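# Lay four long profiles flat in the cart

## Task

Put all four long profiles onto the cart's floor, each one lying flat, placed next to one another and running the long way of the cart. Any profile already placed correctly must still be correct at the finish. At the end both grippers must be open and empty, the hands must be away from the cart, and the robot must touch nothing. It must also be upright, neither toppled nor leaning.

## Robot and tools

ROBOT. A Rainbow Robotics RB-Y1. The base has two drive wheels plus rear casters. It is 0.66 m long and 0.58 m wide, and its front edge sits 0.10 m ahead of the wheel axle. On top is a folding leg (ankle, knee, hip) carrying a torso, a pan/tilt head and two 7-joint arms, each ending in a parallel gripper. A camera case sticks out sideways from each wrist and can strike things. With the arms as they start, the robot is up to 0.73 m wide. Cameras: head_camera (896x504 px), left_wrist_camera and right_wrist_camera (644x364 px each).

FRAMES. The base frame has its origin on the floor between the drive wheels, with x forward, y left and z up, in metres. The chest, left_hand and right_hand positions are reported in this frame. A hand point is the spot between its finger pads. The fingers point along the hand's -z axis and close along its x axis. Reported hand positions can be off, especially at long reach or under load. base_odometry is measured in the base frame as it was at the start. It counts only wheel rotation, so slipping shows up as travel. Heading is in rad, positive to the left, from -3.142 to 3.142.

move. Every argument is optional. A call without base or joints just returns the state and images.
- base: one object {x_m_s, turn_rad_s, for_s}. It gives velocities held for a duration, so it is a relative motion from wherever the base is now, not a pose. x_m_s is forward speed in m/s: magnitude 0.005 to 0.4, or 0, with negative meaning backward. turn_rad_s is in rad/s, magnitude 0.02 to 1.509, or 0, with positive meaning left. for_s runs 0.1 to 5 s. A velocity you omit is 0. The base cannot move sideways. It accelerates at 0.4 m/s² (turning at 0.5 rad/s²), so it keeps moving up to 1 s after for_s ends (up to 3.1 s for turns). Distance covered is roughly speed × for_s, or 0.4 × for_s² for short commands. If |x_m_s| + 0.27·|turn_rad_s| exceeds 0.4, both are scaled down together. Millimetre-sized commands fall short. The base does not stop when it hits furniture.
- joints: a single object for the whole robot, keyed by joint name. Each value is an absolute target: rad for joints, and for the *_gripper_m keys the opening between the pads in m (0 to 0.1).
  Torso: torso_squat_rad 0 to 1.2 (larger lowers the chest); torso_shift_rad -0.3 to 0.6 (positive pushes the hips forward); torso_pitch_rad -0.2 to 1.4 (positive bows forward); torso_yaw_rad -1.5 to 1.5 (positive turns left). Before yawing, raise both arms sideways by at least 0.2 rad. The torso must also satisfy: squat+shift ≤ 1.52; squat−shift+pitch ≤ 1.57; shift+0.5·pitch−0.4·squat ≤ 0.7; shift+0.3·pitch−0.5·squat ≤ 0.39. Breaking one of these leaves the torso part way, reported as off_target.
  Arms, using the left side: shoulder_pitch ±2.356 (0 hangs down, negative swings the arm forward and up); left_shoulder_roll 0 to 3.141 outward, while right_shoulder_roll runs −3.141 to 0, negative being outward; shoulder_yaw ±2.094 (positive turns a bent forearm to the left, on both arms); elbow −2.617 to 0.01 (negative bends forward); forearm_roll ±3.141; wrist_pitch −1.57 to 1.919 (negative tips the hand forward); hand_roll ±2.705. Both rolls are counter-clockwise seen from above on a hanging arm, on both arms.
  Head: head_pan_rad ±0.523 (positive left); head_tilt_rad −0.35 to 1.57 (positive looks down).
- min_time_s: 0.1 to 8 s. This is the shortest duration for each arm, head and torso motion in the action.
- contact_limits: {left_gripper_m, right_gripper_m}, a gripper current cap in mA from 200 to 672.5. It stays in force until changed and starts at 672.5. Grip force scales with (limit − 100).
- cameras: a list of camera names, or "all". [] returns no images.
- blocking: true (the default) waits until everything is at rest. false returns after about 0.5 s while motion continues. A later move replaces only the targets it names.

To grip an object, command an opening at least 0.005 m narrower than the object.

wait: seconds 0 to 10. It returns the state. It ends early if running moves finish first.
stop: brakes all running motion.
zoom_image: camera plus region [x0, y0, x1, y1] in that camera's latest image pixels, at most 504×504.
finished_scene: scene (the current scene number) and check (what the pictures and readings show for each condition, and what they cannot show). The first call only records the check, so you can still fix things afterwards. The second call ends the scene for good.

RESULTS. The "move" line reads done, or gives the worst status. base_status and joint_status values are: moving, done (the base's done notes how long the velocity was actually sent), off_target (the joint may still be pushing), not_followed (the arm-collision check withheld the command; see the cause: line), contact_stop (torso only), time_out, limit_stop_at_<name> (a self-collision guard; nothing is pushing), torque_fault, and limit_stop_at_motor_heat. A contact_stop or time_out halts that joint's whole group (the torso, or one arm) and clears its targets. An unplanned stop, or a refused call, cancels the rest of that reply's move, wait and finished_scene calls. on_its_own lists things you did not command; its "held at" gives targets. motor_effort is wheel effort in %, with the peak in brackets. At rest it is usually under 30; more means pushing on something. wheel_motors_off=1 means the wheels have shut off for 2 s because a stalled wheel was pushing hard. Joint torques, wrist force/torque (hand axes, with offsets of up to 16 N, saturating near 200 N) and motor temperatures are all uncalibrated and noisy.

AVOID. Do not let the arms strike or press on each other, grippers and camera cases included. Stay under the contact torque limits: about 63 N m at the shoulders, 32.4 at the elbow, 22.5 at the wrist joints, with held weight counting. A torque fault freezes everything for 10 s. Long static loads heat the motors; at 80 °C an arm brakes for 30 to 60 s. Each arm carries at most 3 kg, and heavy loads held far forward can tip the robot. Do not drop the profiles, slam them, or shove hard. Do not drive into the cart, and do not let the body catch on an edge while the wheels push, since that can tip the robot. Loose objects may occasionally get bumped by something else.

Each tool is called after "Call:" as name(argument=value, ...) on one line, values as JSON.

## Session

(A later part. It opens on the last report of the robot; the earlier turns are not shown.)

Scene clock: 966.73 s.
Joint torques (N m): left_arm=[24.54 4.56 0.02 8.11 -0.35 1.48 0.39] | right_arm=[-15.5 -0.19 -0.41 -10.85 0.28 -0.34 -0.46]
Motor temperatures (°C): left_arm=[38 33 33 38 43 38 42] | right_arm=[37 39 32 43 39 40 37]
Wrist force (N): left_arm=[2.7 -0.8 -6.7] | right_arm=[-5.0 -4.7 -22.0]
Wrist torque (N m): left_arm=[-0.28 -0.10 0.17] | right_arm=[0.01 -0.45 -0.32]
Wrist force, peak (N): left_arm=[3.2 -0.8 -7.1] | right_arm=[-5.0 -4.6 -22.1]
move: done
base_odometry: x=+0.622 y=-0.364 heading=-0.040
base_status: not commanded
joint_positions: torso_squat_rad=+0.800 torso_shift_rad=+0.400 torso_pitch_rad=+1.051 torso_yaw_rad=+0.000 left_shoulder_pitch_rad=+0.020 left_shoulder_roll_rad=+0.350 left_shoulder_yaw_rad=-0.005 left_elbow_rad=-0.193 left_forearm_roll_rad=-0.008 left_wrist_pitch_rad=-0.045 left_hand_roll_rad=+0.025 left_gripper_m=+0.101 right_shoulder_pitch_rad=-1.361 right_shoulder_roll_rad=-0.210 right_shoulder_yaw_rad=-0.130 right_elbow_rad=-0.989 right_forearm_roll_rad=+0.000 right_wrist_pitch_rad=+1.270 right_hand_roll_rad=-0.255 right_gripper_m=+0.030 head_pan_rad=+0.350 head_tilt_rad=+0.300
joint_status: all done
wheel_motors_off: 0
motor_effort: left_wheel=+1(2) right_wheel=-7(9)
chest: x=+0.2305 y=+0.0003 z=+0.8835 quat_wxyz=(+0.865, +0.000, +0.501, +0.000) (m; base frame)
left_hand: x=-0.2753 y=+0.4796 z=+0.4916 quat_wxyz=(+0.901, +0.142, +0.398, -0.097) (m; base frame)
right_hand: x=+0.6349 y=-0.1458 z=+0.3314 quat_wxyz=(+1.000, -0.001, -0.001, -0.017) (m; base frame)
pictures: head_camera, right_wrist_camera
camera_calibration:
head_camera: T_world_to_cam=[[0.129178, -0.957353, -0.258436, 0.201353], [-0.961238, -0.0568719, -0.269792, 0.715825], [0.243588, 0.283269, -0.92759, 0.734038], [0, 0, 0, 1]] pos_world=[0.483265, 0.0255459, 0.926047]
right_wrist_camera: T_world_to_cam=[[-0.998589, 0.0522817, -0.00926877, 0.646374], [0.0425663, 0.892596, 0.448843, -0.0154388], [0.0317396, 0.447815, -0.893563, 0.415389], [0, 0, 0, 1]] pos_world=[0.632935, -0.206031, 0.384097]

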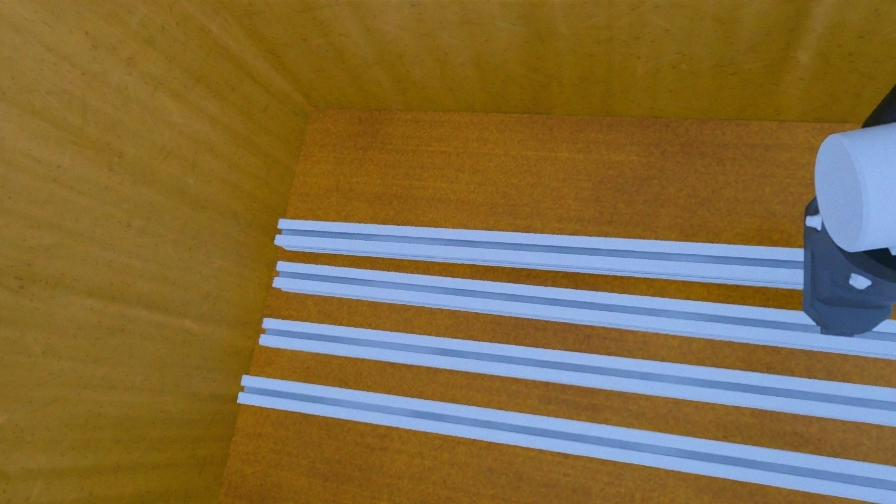

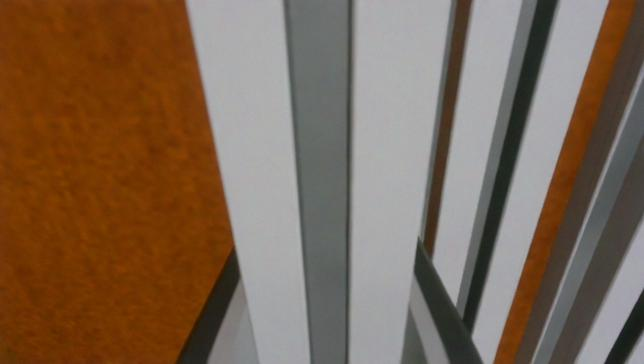

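Call:
move(base={"x_m_s":0.08,"for_s":0.6}, cameras=[])

Call:
move(joints={"right_shoulder_pitch_rad":-1.354,"right_shoulder_roll_rad":-0.205,"right_elbow_rad":-0.92,"right_wrist_pitch_rad":1.2,"right_hand_roll_rad":-0.255}, min_time_s=1.5, cameras=["head_camera","right_wrist_camera"])

Scene clock: 975.57 s.
Joint torques (N m): left_arm=[23.37 4.51 0.63 8 -0.05 1.55 0.27] | right_arm=[-16.94 -2.6 0.44 -11.13 0.45 -0.33 -0.33]
Motor temperatures (°C): left_arm=[39 33 33 38 43 38 42] | right_arm=[37 39 32 43 39 40 37]
Wrist force (N): left_arm=[2.9 -1.1 -6.4] | right_arm=[-4.6 -4.4 -21.5]
Wrist torque (N m): left_arm=[-0.23 -0.04 0.18] | right_arm=[0.19 -0.44 -0.35]
Wrist force, peak (N): left_arm=[3.0 -1.3 -7.3] | right_arm=[-15.2 -9.9 -25.1]
move: done
base_odometry: x=+0.664 y=-0.366 heading=-0.059
base_status: done (sent for 0.6 of 0.6 s)
joint_positions: torso_squat_rad=+0.800 torso_shift_rad=+0.400 torso_pitch_rad=+1.050 torso_yaw_rad=+0.000 left_shoulder_pitch_rad=+0.020 left_shoulder_roll_rad=+0.350 left_shoulder_yaw_rad=-0.005 left_elbow_rad=-0.192 left_forearm_roll_rad=-0.008 left_wrist_pitch_rad=-0.045 left_hand_roll_rad=+0.025 left_gripper_m=+0.101 right_shoulder_pitch_rad=-1.361 right_shoulder_roll_rad=-0.210 right_shoulder_yaw_rad=-0.130 right_elbow_rad=-0.989 right_forearm_roll_rad=+0.000 right_wrist_pitch_rad=+1.270 right_hand_roll_rad=-0.255 right_gripper_m=+0.030 head_pan_rad=+0.350 head_tilt_rad=+0.300
joint_status: not commanded
wheel_motors_off: 0
on_its_own: right_wheel is at rest, and its effort (+68) is outside its rest range (-51 to +51)
motor_effort: left_wheel=+26(100) right_wheel=+68(100)
chest: x=+0.2304 y=+0.0002 z=+0.8836 quat_wxyz=(+0.865, +0.000, +0.501, +0.000) (m; base frame)
left_hand: x=-0.2754 y=+0.4796 z=+0.4916 quat_wxyz=(+0.901, +0.142, +0.398, -0.097) (m; base frame)
right_hand: x=+0.6346 y=-0.1456 z=+0.3315 quat_wxyz=(+1.000, +0.000, -0.001, -0.017) (m; base frame)
pictures: none
No camera images: "cameras" was empty.

Scene clock: 977.37 s.
Joint torques (N m): left_arm=[23.76 4.34 0.18 8.38 -0.06 1.64 0.16] | right_arm=[-14.84 -0.54 0.15 -9.59 0.83 0.03 -0.32]
Motor temperatures (°C): left_arm=[39 33 33 38 43 38 42] | right_arm=[37 39 32 43 39 40 37]
Wrist force (N): left_arm=[3.1 -0.9 -6.9] | right_arm=[-4.6 -4.8 -21.0]
Wrist torque (N m): left_arm=[-0.27 -0.05 0.18] | right_arm=[0.73 -0.45 -0.55]
Wrist force, peak (N): left_arm=[2.8 -1.2 -7.0] | right_arm=[-4.8 -4.8 -21.8]
move: done
base_odometry: x=+0.664 y=-0.366 heading=-0.059
base_status: not commanded
joint_positions: torso_squat_rad=+0.800 torso_shift_rad=+0.400 torso_pitch_rad=+1.050 torso_yaw_rad=+0.000 left_shoulder_pitch_rad=+0.020 left_shoulder_roll_rad=+0.350 left_shoulder_yaw_rad=-0.005 left_elbow_rad=-0.192 left_forearm_roll_rad=-0.008 left_wrist_pitch_rad=-0.045 left_hand_roll_rad=+0.025 left_gripper_m=+0.101 right_shoulder_pitch_rad=-1.354 right_shoulder_roll_rad=-0.205 right_shoulder_yaw_rad=-0.130 right_elbow_rad=-0.920 right_forearm_roll_rad=+0.000 right_wrist_pitch_rad=+1.200 right_hand_roll_rad=-0.255 right_gripper_m=+0.030 head_pan_rad=+0.350 head_tilt_rad=+0.300
joint_status: all done
wheel_motors_off: 0
on_its_own: right_wheel is at rest, and its effort (+64) is outside its rest range (-51 to +51)
motor_effort: left_wheel=+26(27) right_wheel=+64(68)
chest: x=+0.2304 y=+0.0002 z=+0.8836 quat_wxyz=(+0.865, +0.000, +0.501, +0.000) (m; base frame)
left_hand: x=-0.2754 y=+0.4796 z=+0.4916 quat_wxyz=(+0.901, +0.142, +0.398, -0.097) (m; base frame)
right_hand: x=+0.6218 y=-0.1461 z=+0.3127 quat_wxyz=(+1.000, +0.000, +0.003, -0.017) (m; base frame)
pictures: head_camera, right_wrist_camera
camera_calibration:
head_camera: T_world_to_cam=[[0.129277, -0.957326, -0.258485, 0.201394], [-0.96117, -0.0568854, -0.270032, 0.71589], [0.243804, 0.283357, -0.927506, 0.734068], [0, 0, 0, 1]] pos_world=[0.483088, 0.0255199, 0.926223]
right_wrist_camera: T_world_to_cam=[[-0.998621, 0.0524936, -0.000619851, 0.630438], [0.0465803, 0.891451, 0.450717, -0.00941707], [0.0242123, 0.450067, -0.892667, 0.403953], [0, 0, 0, 1]] pos_world=[0.620227, -0.206505, 0.365231]

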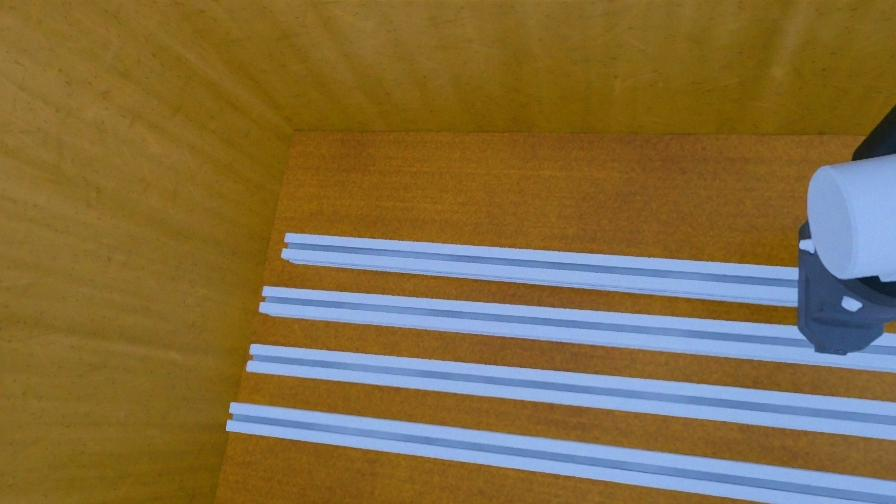

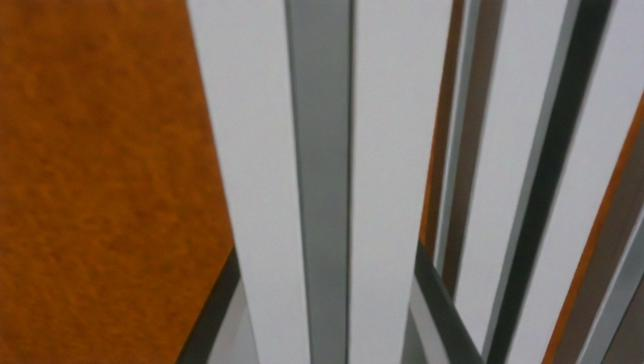

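Call:
move(base={"x_m_s":-0.03,"for_s":0.4}, joints={"right_shoulder_pitch_rad":-1.375,"right_shoulder_roll_rad":-0.215,"right_elbow_rad":-0.9,"right_wrist_pitch_rad":1.2}, min_time_s=1.5, cameras=["head_camera","right_wrist_camera"])

Scene clock: 983.63 s.
Joint torques (N m): left_arm=[23.82 4.22 0.2 7.99 -0.23 1.54 0.24] | right_arm=[-17.49 -5.39 0.31 -9.89 0.99 0.15 -0.18]
Motor temperatures (°C): left_arm=[39 33 33 38 43 38 42] | right_arm=[37 39 32 43 39 40 37]
Wrist force (N): left_arm=[3.1 -1.2 -6.7] | right_arm=[-4.7 -4.2 -19.9]
Wrist torque (N m): left_arm=[-0.22 -0.03 0.16] | right_arm=[0.66 -0.39 -0.14]
Wrist force, peak (N): left_arm=[3.3 -0.8 -7.0] | right_arm=[-5.5 -3.9 -21.9]
move: done
base_odometry: x=+0.653 y=-0.365 heading=-0.058
base_status: done (sent for 0.4 of 0.4 s)
joint_positions: torso_squat_rad=+0.800 torso_shift_rad=+0.400 torso_pitch_rad=+1.050 torso_yaw_rad=+0.000 left_shoulder_pitch_rad=+0.020 left_shoulder_roll_rad=+0.350 left_shoulder_yaw_rad=-0.005 left_elbow_rad=-0.192 left_forearm_roll_rad=-0.008 left_wrist_pitch_rad=-0.045 left_hand_roll_rad=+0.025 left_gripper_m=+0.101 right_shoulder_pitch_rad=-1.374 right_shoulder_roll_rad=-0.214 right_shoulder_yaw_rad=-0.130 right_elbow_rad=-0.900 right_forearm_roll_rad=+0.000 right_wrist_pitch_rad=+1.200 right_hand_roll_rad=-0.255 right_gripper_m=+0.030 head_pan_rad=+0.350 head_tilt_rad=+0.300
joint_status: all done
wheel_motors_off: 0
motor_effort: left_wheel=+6(20) right_wheel=-7(51)
chest: x=+0.2305 y=+0.0002 z=+0.8835 quat_wxyz=(+0.865, +0.000, +0.501, +0.000) (m; base frame)
left_hand: x=-0.2753 y=+0.4796 z=+0.4916 quat_wxyz=(+0.901, +0.142, +0.398, -0.097) (m; base frame)
right_hand: x=+0.6283 y=-0.1485 z=+0.3151 quat_wxyz=(+1.000, -0.003, +0.002, -0.017) (m; base frame)
pictures: head_camera, right_wrist_camera
camera_calibration:
head_camera: T_world_to_cam=[[0.129237, -0.957326, -0.258506, 0.201382], [-0.961205, -0.0568779, -0.269908, 0.715877], [0.243687, 0.283359, -0.927537, 0.734015], [0, 0, 0, 1]] pos_world=[0.483209, 0.0255159, 0.926106]
right_wrist_camera: T_world_to_cam=[[-0.998668, 0.0514827, -0.00345084, 0.637906], [0.0445624, 0.894274, 0.445296, -0.00533719], [0.026011, 0.444549, -0.895377, 0.405908], [0, 0, 0, 1]] pos_world=[0.626736, -0.208514, 0.368018]

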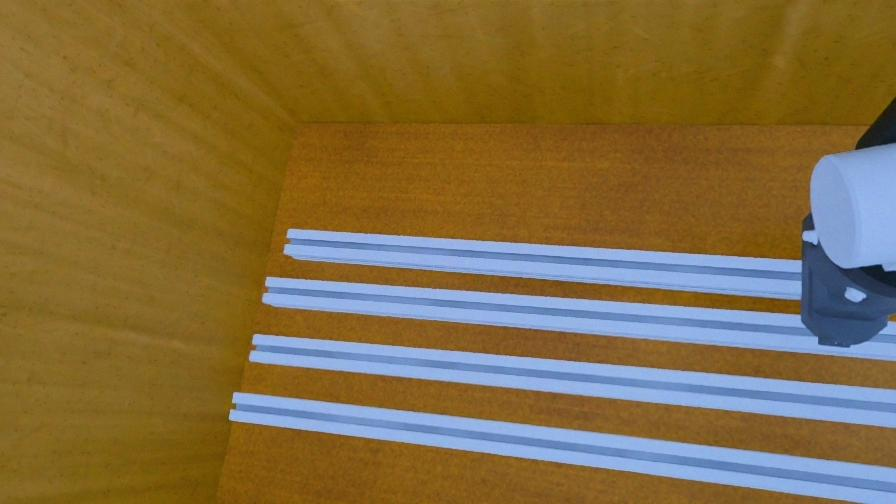

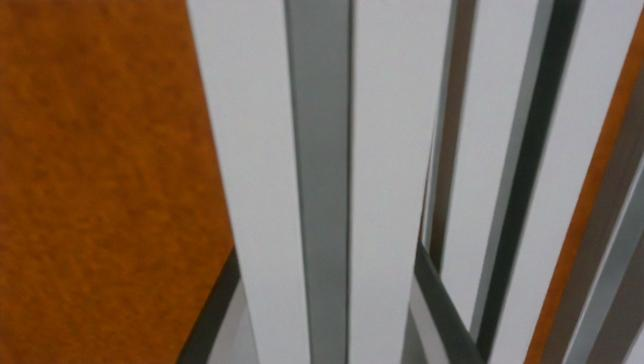

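Call:
move(joints={"torso_squat_rad":0.73,"torso_pitch_rad":1.15,"right_shoulder_pitch_rad":-1.495,"right_shoulder_roll_rad":-0.25,"right_elbow_rad":-0.9,"right_wrist_pitch_rad":1.22}, min_time_s=2, cameras=["head_camera","right_wrist_camera"])

Scene clock: 995.67 s.
Joint torques (N m): left_arm=[25.21 3.11 0.09 8.5 -0.24 1.69 0.26] | right_arm=[-18.34 -5.2 0.49 -10.44 0.5 0.16 -0.06]
Motor temperatures (°C): left_arm=[40 33 33 38 43 38 42] | right_arm=[38 39 32 42 39 40 37]
Wrist force (N): left_arm=[3.4 -0.5 -6.1] | right_arm=[-4.6 -4.0 -22.0]
Wrist torque (N m): left_arm=[-0.30 -0.04 0.14] | right_arm=[-0.07 -0.43 -0.29]
Wrist force, peak (N): left_arm=[3.3 -1.1 -7.0] | right_arm=[-5.0 -4.2 -22.2]
move: done
base_odometry: x=+0.653 y=-0.365 heading=-0.058
base_status: not commanded
joint_positions: torso_squat_rad=+0.730 torso_shift_rad=+0.400 torso_pitch_rad=+1.150 torso_yaw_rad=+0.000 left_shoulder_pitch_rad=+0.020 left_shoulder_roll_rad=+0.350 left_shoulder_yaw_rad=-0.005 left_elbow_rad=-0.192 left_forearm_roll_rad=-0.008 left_wrist_pitch_rad=-0.045 left_hand_roll_rad=+0.025 left_gripper_m=+0.101 right_shoulder_pitch_rad=-1.494 right_shoulder_roll_rad=-0.249 right_shoulder_yaw_rad=-0.130 right_elbow_rad=-0.900 right_forearm_roll_rad=+0.000 right_wrist_pitch_rad=+1.220 right_hand_roll_rad=-0.255 right_gripper_m=+0.030 head_pan_rad=+0.350 head_tilt_rad=+0.300
joint_status: all done
wheel_motors_off: 0
motor_effort: left_wheel=+6(6) right_wheel=-8(8)
chest: x=+0.2577 y=+0.0002 z=+0.8872 quat_wxyz=(+0.839, +0.000, +0.544, +0.000) (m; base frame)
left_hand: x=-0.2846 y=+0.4796 z=+0.5477 quat_wxyz=(+0.880, +0.137, +0.442, -0.104) (m; base frame)
right_hand: x=+0.6690 y=-0.1437 z=+0.3202 quat_wxyz=(+1.000, -0.002, -0.001, -0.013) (m; base frame)
pictures: head_camera, right_wrist_camera
camera_calibration:
head_camera: T_world_to_cam=[[0.102804, -0.957326, -0.270108, 0.215912], [-0.983334, -0.0568753, -0.172682, 0.662518], [0.149951, 0.283358, -0.947218, 0.772391], [0, 0, 0, 1]] pos_world=[0.513459, 0.0255154, 0.904347]
right_wrist_camera: T_world_to_cam=[[-0.999016, 0.0435348, -0.00851562, 0.679016], [0.0351705, 0.894323, 0.446038, -0.00760617], [0.0270339, 0.445299, -0.894974, 0.406612], [0, 0, 0, 1]] pos_world=[0.667623, -0.203822, 0.373082]

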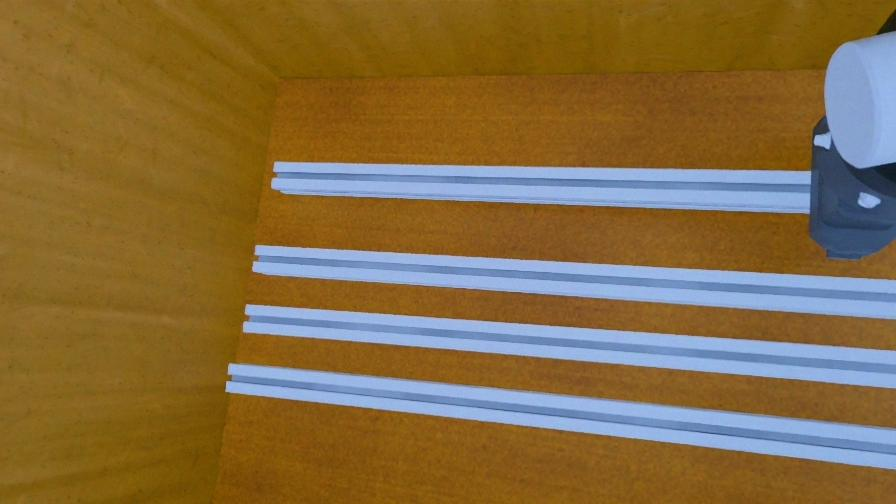

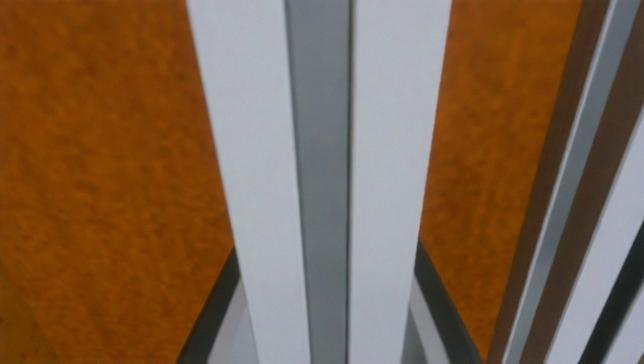

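Call:
move(joints={"right_shoulder_pitch_rad":-1.485,"right_shoulder_roll_rad":-0.245,"right_elbow_rad":-0.83,"right_wrist_pitch_rad":1.14,"right_hand_roll_rad":-0.275}, min_time_s=2, cameras=["head_camera","right_wrist_camera"])

Scene clock: 1004.07 s.
Joint torques (N m): left_arm=[25.04 3.62 0.04 8.24 -0.32 1.68 0.06] | right_arm=[-12.68 0.65 0.51 -7.58 0.78 -1.25 -1.08]
Motor temperatures (°C): left_arm=[40 33 33 39 43 38 42] | right_arm=[38 39 32 42 39 40 37]
Wrist force (N): left_arm=[3.1 -0.5 -6.1] | right_arm=[-7.0 -7.1 -3.5]
Wrist torque (N m): left_arm=[-0.28 -0.04 0.15] | right_arm=[0.60 0.01 -0.05]
Wrist force, peak (N): left_arm=[4.1 -0.4 -6.4] | right_arm=[-5.3 -4.4 -22.3]
move: done
base_odometry: x=+0.653 y=-0.365 heading=-0.058
base_status: not commanded
joint_positions: torso_squat_rad=+0.730 torso_shift_rad=+0.400 torso_pitch_rad=+1.150 torso_yaw_rad=+0.000 left_shoulder_pitch_rad=+0.020 left_shoulder_roll_rad=+0.350 left_shoulder_yaw_rad=-0.005 left_elbow_rad=-0.192 left_forearm_roll_rad=-0.008 left_wrist_pitch_rad=-0.045 left_hand_roll_rad=+0.025 left_gripper_m=+0.101 right_shoulder_pitch_rad=-1.485 right_shoulder_roll_rad=-0.246 right_shoulder_yaw_rad=-0.130 right_elbow_rad=-0.830 right_forearm_roll_rad=+0.000 right_wrist_pitch_rad=+1.140 right_hand_roll_rad=-0.275 right_gripper_m=+0.030 head_pan_rad=+0.350 head_tilt_rad=+0.300
joint_status: all done
wheel_motors_off: 0
motor_effort: left_wheel=+5(7) right_wheel=-7(8)
chest: x=+0.2576 y=+0.0002 z=+0.8873 quat_wxyz=(+0.839, +0.000, +0.544, +0.000) (m; base frame)
left_hand: x=-0.2847 y=+0.4796 z=+0.5477 quat_wxyz=(+0.880, +0.137, +0.442, -0.104) (m; base frame)
right_hand: x=+0.6570 y=-0.1449 z=+0.3018 quat_wxyz=(+1.000, -0.001, -0.001, -0.023) (m; base frame)
pictures: head_camera, right_wrist_camera
camera_calibration:
head_camera: T_world_to_cam=[[0.102875, -0.957331, -0.270064, 0.215907], [-0.983286, -0.0568719, -0.17296, 0.662621], [0.150221, 0.283343, -0.94718, 0.772435], [0, 0, 0, 1]] pos_world=[0.513298, 0.0255147, 0.90455]
right_wrist_camera: T_world_to_cam=[[-0.997944, 0.0634384, -0.00916891, 0.669324], [0.0525884, 0.89212, 0.448728, -0.0104683], [0.0366464, 0.447323, -0.893621, 0.384488], [0, 0, 0, 1]] pos_world=[0.654408, -0.205112, 0.354421]

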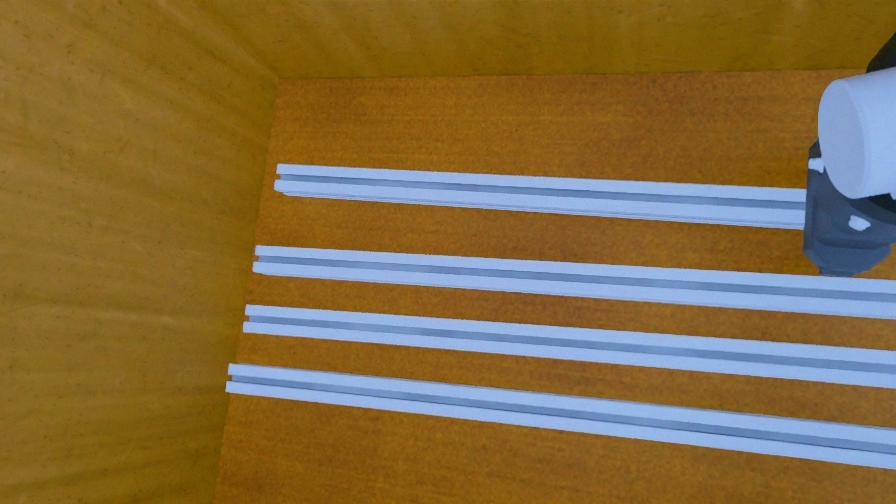

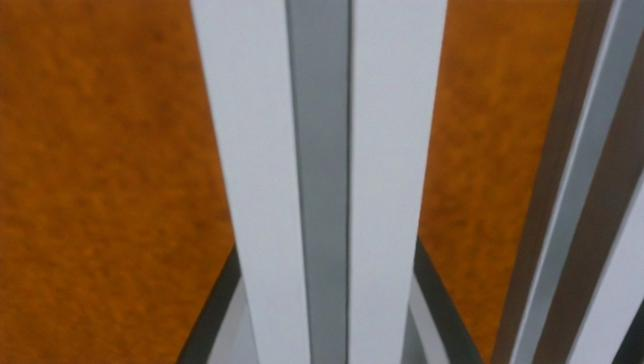

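Call:
move(joints={"head_pan_rad":-0.5,"right_elbow_rad":-0.823,"right_wrist_pitch_rad":1.133,"right_shoulder_roll_rad":-0.242}, cameras=["head_camera"])

Scene clock: 1008.17 s.
Joint torques (N m): left_arm=[24.72 3.33 0.06 8.35 -0.27 1.7 0.32] | right_arm=[-10.48 3.28 1.02 -5.07 -0.69 -1.65 -0.83]
Motor temperatures (°C): left_arm=[40 33 33 39 43 38 42] | right_arm=[38 39 32 42 39 40 37]
Wrist force (N): left_arm=[3.6 -0.4 -6.3] | right_arm=[-6.6 -13.6 11.9]
Wrist torque (N m): left_arm=[-0.29 -0.02 0.16] | right_arm=[0.31 0.34 -0.11]
Wrist force, peak (N): left_arm=[3.8 -0.6 -6.7] | right_arm=[-8.3 -14.1 19.9]
move: done
base_odometry: x=+0.653 y=-0.365 heading=-0.058
base_status: not commanded
joint_positions: torso_squat_rad=+0.730 torso_shift_rad=+0.400 torso_pitch_rad=+1.149 torso_yaw_rad=+0.000 left_shoulder_pitch_rad=+0.020 left_shoulder_roll_rad=+0.350 left_shoulder_yaw_rad=-0.005 left_elbow_rad=-0.192 left_forearm_roll_rad=-0.008 left_wrist_pitch_rad=-0.045 left_hand_roll_rad=+0.025 left_gripper_m=+0.101 right_shoulder_pitch_rad=-1.486 right_shoulder_roll_rad=-0.243 right_shoulder_yaw_rad=-0.130 right_elbow_rad=-0.824 right_forearm_roll_rad=+0.000 right_wrist_pitch_rad=+1.133 right_hand_roll_rad=-0.275 right_gripper_m=+0.030 head_pan_rad=-0.500 head_tilt_rad=+0.300
joint_status: all done
wheel_motors_off: 0
motor_effort: left_wheel=+3(6) right_wheel=-7(7)
chest: x=+0.2573 y=+0.0002 z=+0.8876 quat_wxyz=(+0.839, +0.000, +0.544, +0.000) (m; base frame)
left_hand: x=-0.2846 y=+0.4796 z=+0.5474 quat_wxyz=(+0.880, +0.137, +0.442, -0.104) (m; base frame)
right_hand: x=+0.6564 y=-0.1438 z=+0.3011 quat_wxyz=(+1.000, +0.000, -0.002, -0.022) (m; base frame)
pictures: head_camera
camera_calibration:
head_camera: T_world_to_cam=[[-0.231384, -0.848516, 0.475901, -0.342093], [-0.966655, 0.145351, -0.210833, 0.690813], [0.109722, -0.508815, -0.853855, 0.702721], [0, 0, 0, 1]] pos_world=[0.511519, -0.033127, 0.90847]

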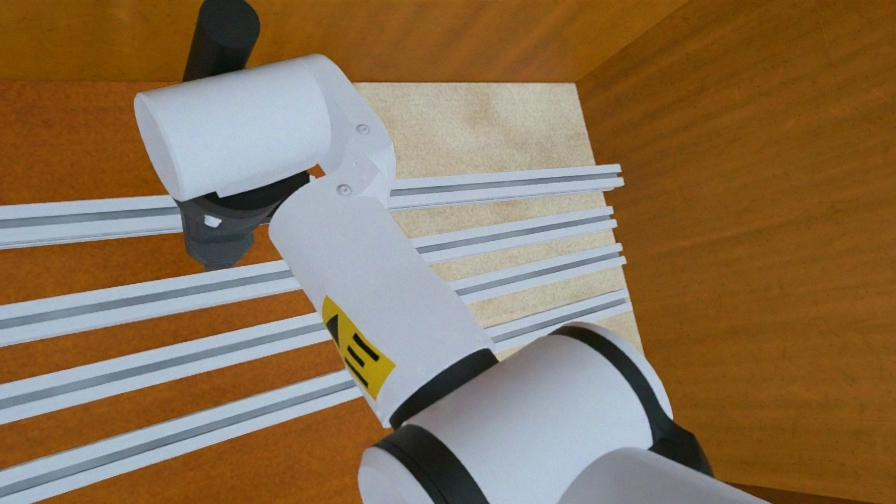

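Call:
move(joints={"right_elbow_rad":-0.87,"right_wrist_pitch_rad":1.18,"right_shoulder_roll_rad":-0.22}, cameras=["head_camera"])

Call:
zoom_image(camera="head_camera", region=[380, 60, 720, 360])

Scene clock: 1020.40 s.
Joint torques (N m): left_arm=[26.12 4.12 0.5 8.27 0.04 1.5 0.36] | right_arm=[-16.54 -1.23 0.8 -10.64 0.28 -0.05 -0.69]
Motor temperatures (°C): left_arm=[40 33 33 39 43 38 42] | right_arm=[37 39 32 42 39 40 37]
Wrist force (N): left_arm=[3.4 -0.5 -5.9] | right_arm=[-4.8 -4.9 -22.3]
Wrist torque (N m): left_arm=[-0.29 -0.03 0.16] | right_arm=[-0.18 -0.46 -0.37]
Wrist force, peak (N): left_arm=[4.0 -0.7 -6.4] | right_arm=[-8.1 -4.2 -24.8]
move: done
base_odometry: x=+0.653 y=-0.365 heading=-0.058
base_status: not commanded
joint_positions: torso_squat_rad=+0.730 torso_shift_rad=+0.400 torso_pitch_rad=+1.150 torso_yaw_rad=+0.000 left_shoulder_pitch_rad=+0.020 left_shoulder_roll_rad=+0.350 left_shoulder_yaw_rad=-0.005 left_elbow_rad=-0.192 left_forearm_roll_rad=-0.008 left_wrist_pitch_rad=-0.045 left_hand_roll_rad=+0.025 left_gripper_m=+0.101 right_shoulder_pitch_rad=-1.484 right_shoulder_roll_rad=-0.220 right_shoulder_yaw_rad=-0.130 right_elbow_rad=-0.869 right_forearm_roll_rad=+0.000 right_wrist_pitch_rad=+1.180 right_hand_roll_rad=-0.275 right_gripper_m=+0.030 head_pan_rad=-0.500 head_tilt_rad=+0.300
joint_status: all done
wheel_motors_off: 0
motor_effort: left_wheel=+6(6) right_wheel=-8(11)
chest: x=+0.2577 y=+0.0003 z=+0.8872 quat_wxyz=(+0.839, +0.000, +0.544, +0.000) (m; base frame)
left_hand: x=-0.2847 y=+0.4796 z=+0.5477 quat_wxyz=(+0.880, +0.137, +0.442, -0.104) (m; base frame)
right_hand: x=+0.6554 y=-0.1276 z=+0.3091 quat_wxyz=(+1.000, +0.010, +0.004, -0.019) (m; base frame)
pictures: head_camera
camera_calibration:
head_camera: T_world_to_cam=[[-0.230821, -0.848618, 0.475992, -0.342064], [-0.966884, 0.145302, -0.209816, 0.69025], [0.108891, -0.508659, -0.854054, 0.702779], [0, 0, 0, 1]] pos_world=[0.51191, -0.0331021, 0.907856]

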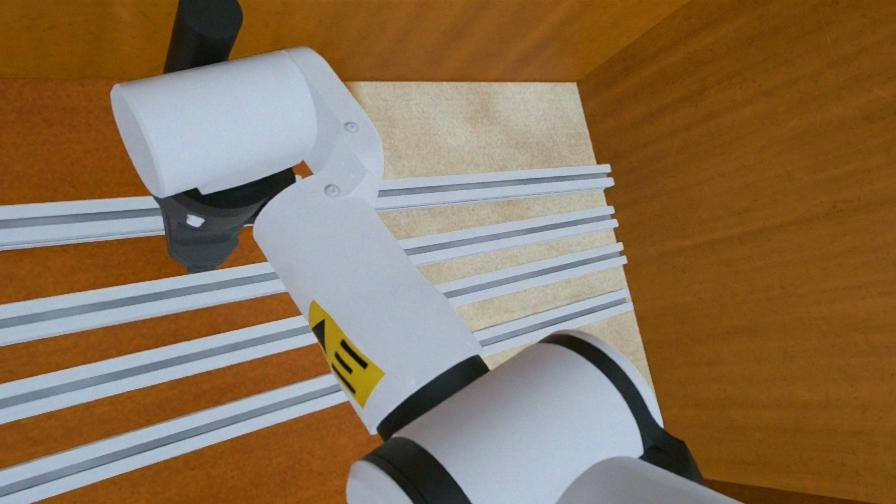

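Scaled by 1.482 from the camera's 896x504 image, which has a finer 1280x720 frame.

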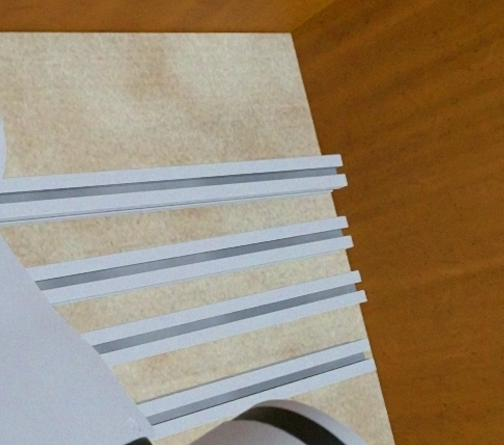

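Call:
move(joints={"right_elbow_rad":-0.84,"right_wrist_pitch_rad":1.15,"head_pan_rad":0.35}, min_time_s=1.5, cameras=["head_camera"])

Scene clock: 1024.90 s.
Joint torques (N m): left_arm=[25.2 2.91 0.34 8.77 -0.27 1.79 0.47] | right_arm=[-16.3 -1.08 0.89 -9.85 0.36 -0.31 -0.51]
Motor temperatures (°C): left_arm=[40 33 33 39 43 38 42] | right_arm=[37 39 32 42 39 40 37]
Wrist force (N): left_arm=[3.4 -0.5 -6.1] | right_arm=[-5.2 -4.3 -20.7]
Wrist torque (N m): left_arm=[-0.29 -0.04 0.15] | right_arm=[-0.08 -0.44 -0.38]
Wrist force, peak (N): left_arm=[3.5 -0.7 -6.6] | right_arm=[-4.7 -4.7 -22.3]
move: done
base_odometry: x=+0.653 y=-0.365 heading=-0.058
base_status: not commanded
joint_positions: torso_squat_rad=+0.730 torso_shift_rad=+0.400 torso_pitch_rad=+1.150 torso_yaw_rad=+0.000 left_shoulder_pitch_rad=+0.020 left_shoulder_roll_rad=+0.350 left_shoulder_yaw_rad=-0.005 left_elbow_rad=-0.192 left_forearm_roll_rad=-0.008 left_wrist_pitch_rad=-0.045 left_hand_roll_rad=+0.025 left_gripper_m=+0.101 right_shoulder_pitch_rad=-1.484 right_shoulder_roll_rad=-0.220 right_shoulder_yaw_rad=-0.130 right_elbow_rad=-0.840 right_forearm_roll_rad=+0.000 right_wrist_pitch_rad=+1.150 right_hand_roll_rad=-0.275 right_gripper_m=+0.030 head_pan_rad=+0.350 head_tilt_rad=+0.300
joint_status: all done
wheel_motors_off: 0
motor_effort: left_wheel=+5(6) right_wheel=-6(12)
chest: x=+0.2577 y=+0.0003 z=+0.8872 quat_wxyz=(+0.839, +0.000, +0.544, +0.000) (m; base frame)
left_hand: x=-0.2847 y=+0.4796 z=+0.5477 quat_wxyz=(+0.880, +0.137, +0.442, -0.104) (m; base frame)
right_hand: x=+0.6516 y=-0.1284 z=+0.3024 quat_wxyz=(+1.000, +0.010, +0.004, -0.019) (m; base frame)
pictures: head_camera
camera_calibration:
head_camera: T_world_to_cam=[[0.102757, -0.957364, -0.269992, 0.21586], [-0.983338, -0.05685, -0.172669, 0.662478], [0.149958, 0.283236, -0.947254, 0.772444], [0, 0, 0, 1]] pos_world=[0.513424, 0.025534, 0.90437]

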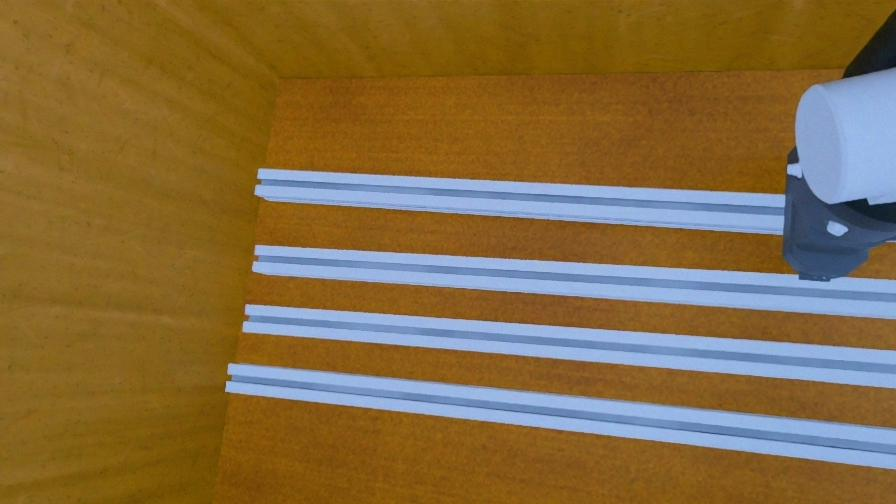

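Call:
move(joints={"right_shoulder_roll_rad":-0.229,"right_elbow_rad":-0.83,"right_wrist_pitch_rad":1.14}, min_time_s=1, cameras=["head_camera"])

Call:
zoom_image(camera="head_camera", region=[180, 60, 440, 300])

Scene clock: 1031.03 s.
Joint torques (N m): left_arm=[25.12 3.13 0.19 8.36 -0.07 1.69 0.34] | right_arm=[-11.26 -11.37 0.14 -6.03 2.68 -1.86 -0.3]
Motor temperatures (°C): left_arm=[41 33 33 39 43 38 42] | right_arm=[37 39 32 42 39 40 37]
Wrist force (N): left_arm=[3.6 -0.6 -6.0] | right_arm=[-11.1 5.4 5.0]
Wrist torque (N m): left_arm=[-0.26 0.01 0.16] | right_arm=[0.00 0.32 -0.61]
Wrist force, peak (N): left_arm=[3.7 -0.7 -6.6] | right_arm=[-5.5 -4.5 -21.3]
move: done
base_odometry: x=+0.653 y=-0.365 heading=-0.058
base_status: not commanded
joint_positions: torso_squat_rad=+0.730 torso_shift_rad=+0.400 torso_pitch_rad=+1.150 torso_yaw_rad=+0.000 left_shoulder_pitch_rad=+0.020 left_shoulder_roll_rad=+0.350 left_shoulder_yaw_rad=-0.005 left_elbow_rad=-0.192 left_forearm_roll_rad=-0.008 left_wrist_pitch_rad=-0.045 left_hand_roll_rad=+0.025 left_gripper_m=+0.101 right_shoulder_pitch_rad=-1.486 right_shoulder_roll_rad=-0.227 right_shoulder_yaw_rad=-0.130 right_elbow_rad=-0.831 right_forearm_roll_rad=-0.001 right_wrist_pitch_rad=+1.140 right_hand_roll_rad=-0.275 right_gripper_m=+0.030 head_pan_rad=+0.350 head_tilt_rad=+0.300
joint_status: all done
wheel_motors_off: 0
motor_effort: left_wheel=+5(6) right_wheel=-7(11)
chest: x=+0.2575 y=+0.0003 z=+0.8874 quat_wxyz=(+0.839, +0.000, +0.544, +0.000) (m; base frame)
left_hand: x=-0.2847 y=+0.4796 z=+0.5476 quat_wxyz=(+0.880, +0.137, +0.442, -0.104) (m; base frame)
right_hand: x=+0.6529 y=-0.1323 z=+0.3014 quat_wxyz=(+1.000, +0.008, +0.002, -0.020) (m; base frame)
pictures: head_camera
camera_calibration:
head_camera: T_world_to_cam=[[0.10298, -0.957348, -0.269963, 0.21587], [-0.983238, -0.0569213, -0.173211, 0.662757], [0.150457, 0.283275, -0.947163, 0.772449], [0, 0, 0, 1]] pos_world=[0.513197, 0.0255716, 0.904709]

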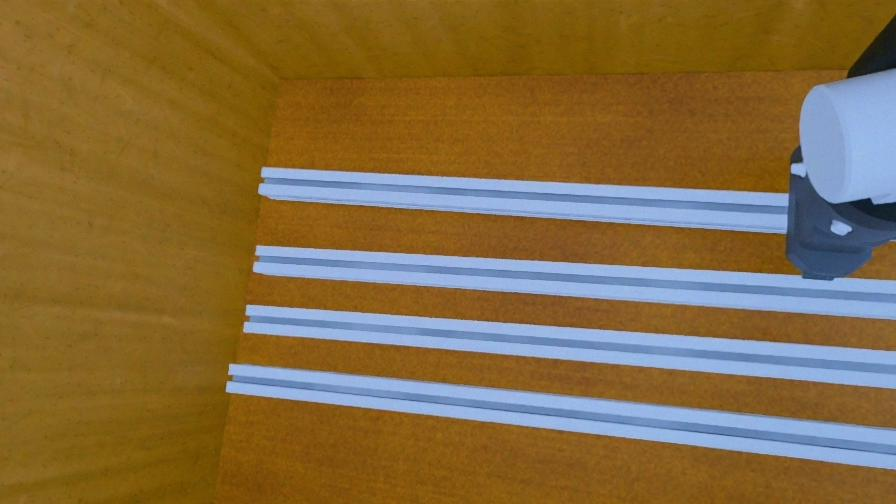

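Scaled by 1.938 from the camera's 896x504 image, which has a finer 1280x720 frame.

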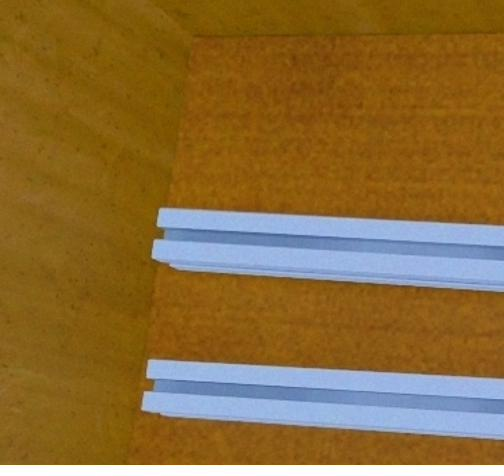

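Call:
move(joints={"right_elbow_rad":-0.84,"right_wrist_pitch_rad":1.15,"right_gripper_m":0.034}, cameras=[])

Call:
move(joints={"right_gripper_m":0.048}, cameras=["head_camera","right_wrist_camera"])

Scene clock: 1048.90 s.
Joint torques (N m): left_arm=[24.81 3.9 0.25 8.18 -0.07 1.94 0.32] | right_arm=[-13.67 -4.51 0.35 -8.27 0.72 -0.29 -0.29]
Motor temperatures (°C): left_arm=[41 33 33 39 43 38 42] | right_arm=[37 39 32 41 40 40 37]
Wrist force (N): left_arm=[3.4 -0.9 -6.1] | right_arm=[-4.4 -4.0 -12.7]
Wrist torque (N m): left_arm=[-0.24 -0.02 0.17] | right_arm=[0.01 -0.39 -0.36]
Wrist force, peak (N): left_arm=[3.8 -0.5 -6.6] | right_arm=[-6.0 -2.8 -15.6]
move: done
base_odometry: x=+0.653 y=-0.365 heading=-0.058
base_status: not commanded
joint_positions: torso_squat_rad=+0.730 torso_shift_rad=+0.400 torso_pitch_rad=+1.150 torso_yaw_rad=+0.000 left_shoulder_pitch_rad=+0.020 left_shoulder_roll_rad=+0.350 left_shoulder_yaw_rad=-0.005 left_elbow_rad=-0.193 left_forearm_roll_rad=-0.008 left_wrist_pitch_rad=-0.045 left_hand_roll_rad=+0.025 left_gripper_m=+0.101 right_shoulder_pitch_rad=-1.485 right_shoulder_roll_rad=-0.229 right_shoulder_yaw_rad=-0.130 right_elbow_rad=-0.840 right_forearm_roll_rad=+0.000 right_wrist_pitch_rad=+1.150 right_hand_roll_rad=-0.275 right_gripper_m=+0.034 head_pan_rad=+0.350 head_tilt_rad=+0.300
joint_status: all done
wheel_motors_off: 0
motor_effort: left_wheel=+5(8) right_wheel=-9(11)
chest: x=+0.2576 y=+0.0003 z=+0.8873 quat_wxyz=(+0.839, +0.000, +0.544, +0.000) (m; base frame)
left_hand: x=-0.2847 y=+0.4796 z=+0.5476 quat_wxyz=(+0.880, +0.137, +0.442, -0.104) (m; base frame)
right_hand: x=+0.6543 y=-0.1335 z=+0.3033 quat_wxyz=(+1.000, +0.007, +0.002, -0.020) (m; base frame)
pictures: none
No camera images: "cameras" was empty.

Scene clock: 1049.53 s.
Joint torques (N m): left_arm=[25.25 4.19 0.5 8.48 -0.07 1.75 0.47] | right_arm=[-13.5 -3.95 -0.09 -8.3 0.69 -0.26 -0.16]
Motor temperatures (°C): left_arm=[41 33 33 39 43 38 42] | right_arm=[37 39 32 41 40 40 37]
Wrist force (N): left_arm=[3.5 -0.9 -5.7] | right_arm=[-4.5 -4.2 -12.8]
Wrist torque (N m): left_arm=[-0.26 -0.03 0.15] | right_arm=[0.03 -0.42 -0.35]
Wrist force, peak (N): left_arm=[3.5 -0.8 -6.5] | right_arm=[-4.9 -4.1 -13.0]
move: done
base_odometry: x=+0.653 y=-0.365 heading=-0.058
base_status: not commanded
joint_positions: torso_squat_rad=+0.730 torso_shift_rad=+0.400 torso_pitch_rad=+1.150 torso_yaw_rad=+0.000 left_shoulder_pitch_rad=+0.020 left_shoulder_roll_rad=+0.350 left_shoulder_yaw_rad=-0.005 left_elbow_rad=-0.193 left_forearm_roll_rad=-0.008 left_wrist_pitch_rad=-0.045 left_hand_roll_rad=+0.025 left_gripper_m=+0.101 right_shoulder_pitch_rad=-1.485 right_shoulder_roll_rad=-0.229 right_shoulder_yaw_rad=-0.130 right_elbow_rad=-0.840 right_forearm_roll_rad=+0.000 right_wrist_pitch_rad=+1.150 right_hand_roll_rad=-0.275 right_gripper_m=+0.048 head_pan_rad=+0.350 head_tilt_rad=+0.300
joint_status: all done
wheel_motors_off: 0
motor_effort: left_wheel=+5(6) right_wheel=-8(10)
chest: x=+0.2576 y=+0.0003 z=+0.8873 quat_wxyz=(+0.839, +0.000, +0.544, +0.000) (m; base frame)
left_hand: x=-0.2847 y=+0.4796 z=+0.5476 quat_wxyz=(+0.880, +0.137, +0.442, -0.104) (m; base frame)
right_hand: x=+0.6543 y=-0.1335 z=+0.3033 quat_wxyz=(+1.000, +0.007, +0.002, -0.020) (m; base frame)
pictures: head_camera, right_wrist_camera
camera_calibration:
head_camera: T_world_to_cam=[[0.10292, -0.957346, -0.269991, 0.21588], [-0.98327, -0.0569069, -0.173038, 0.662682], [0.150293, 0.283283, -0.947187, 0.772431], [0, 0, 0, 1]] pos_world=[0.513286, 0.0255661, 0.904591]
right_wrist_camera: T_world_to_cam=[[-0.998289, 0.058423, -0.00246746, 0.66338], [0.0506798, 0.885486, 0.461894, -0.0247964], [0.0291702, 0.460979, -0.886932, 0.385528], [0, 0, 0, 1]] pos_world=[0.652256, -0.19452, 0.355027]

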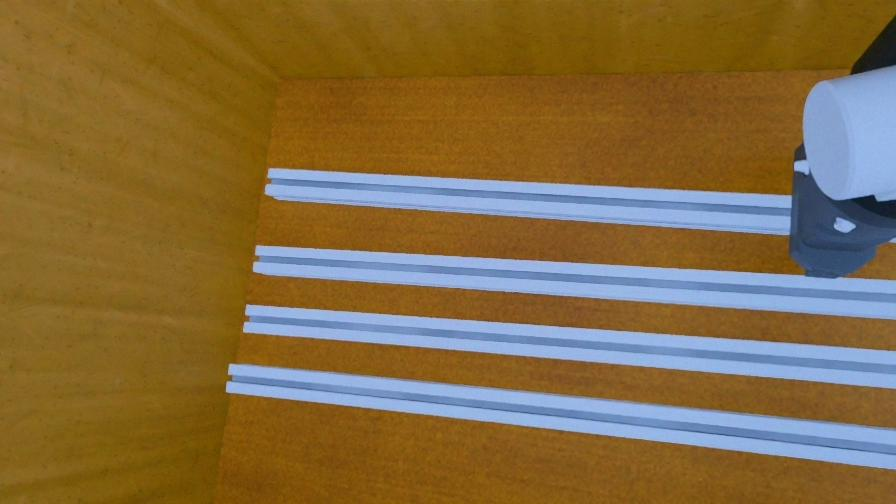

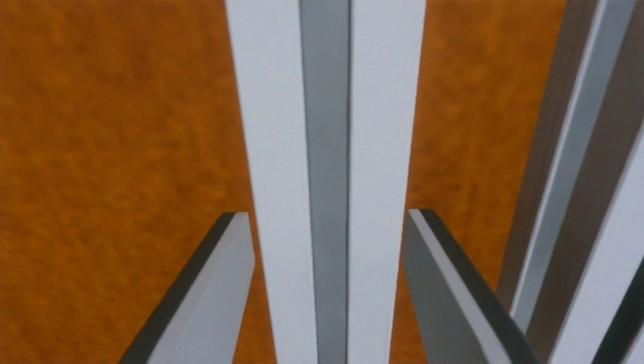

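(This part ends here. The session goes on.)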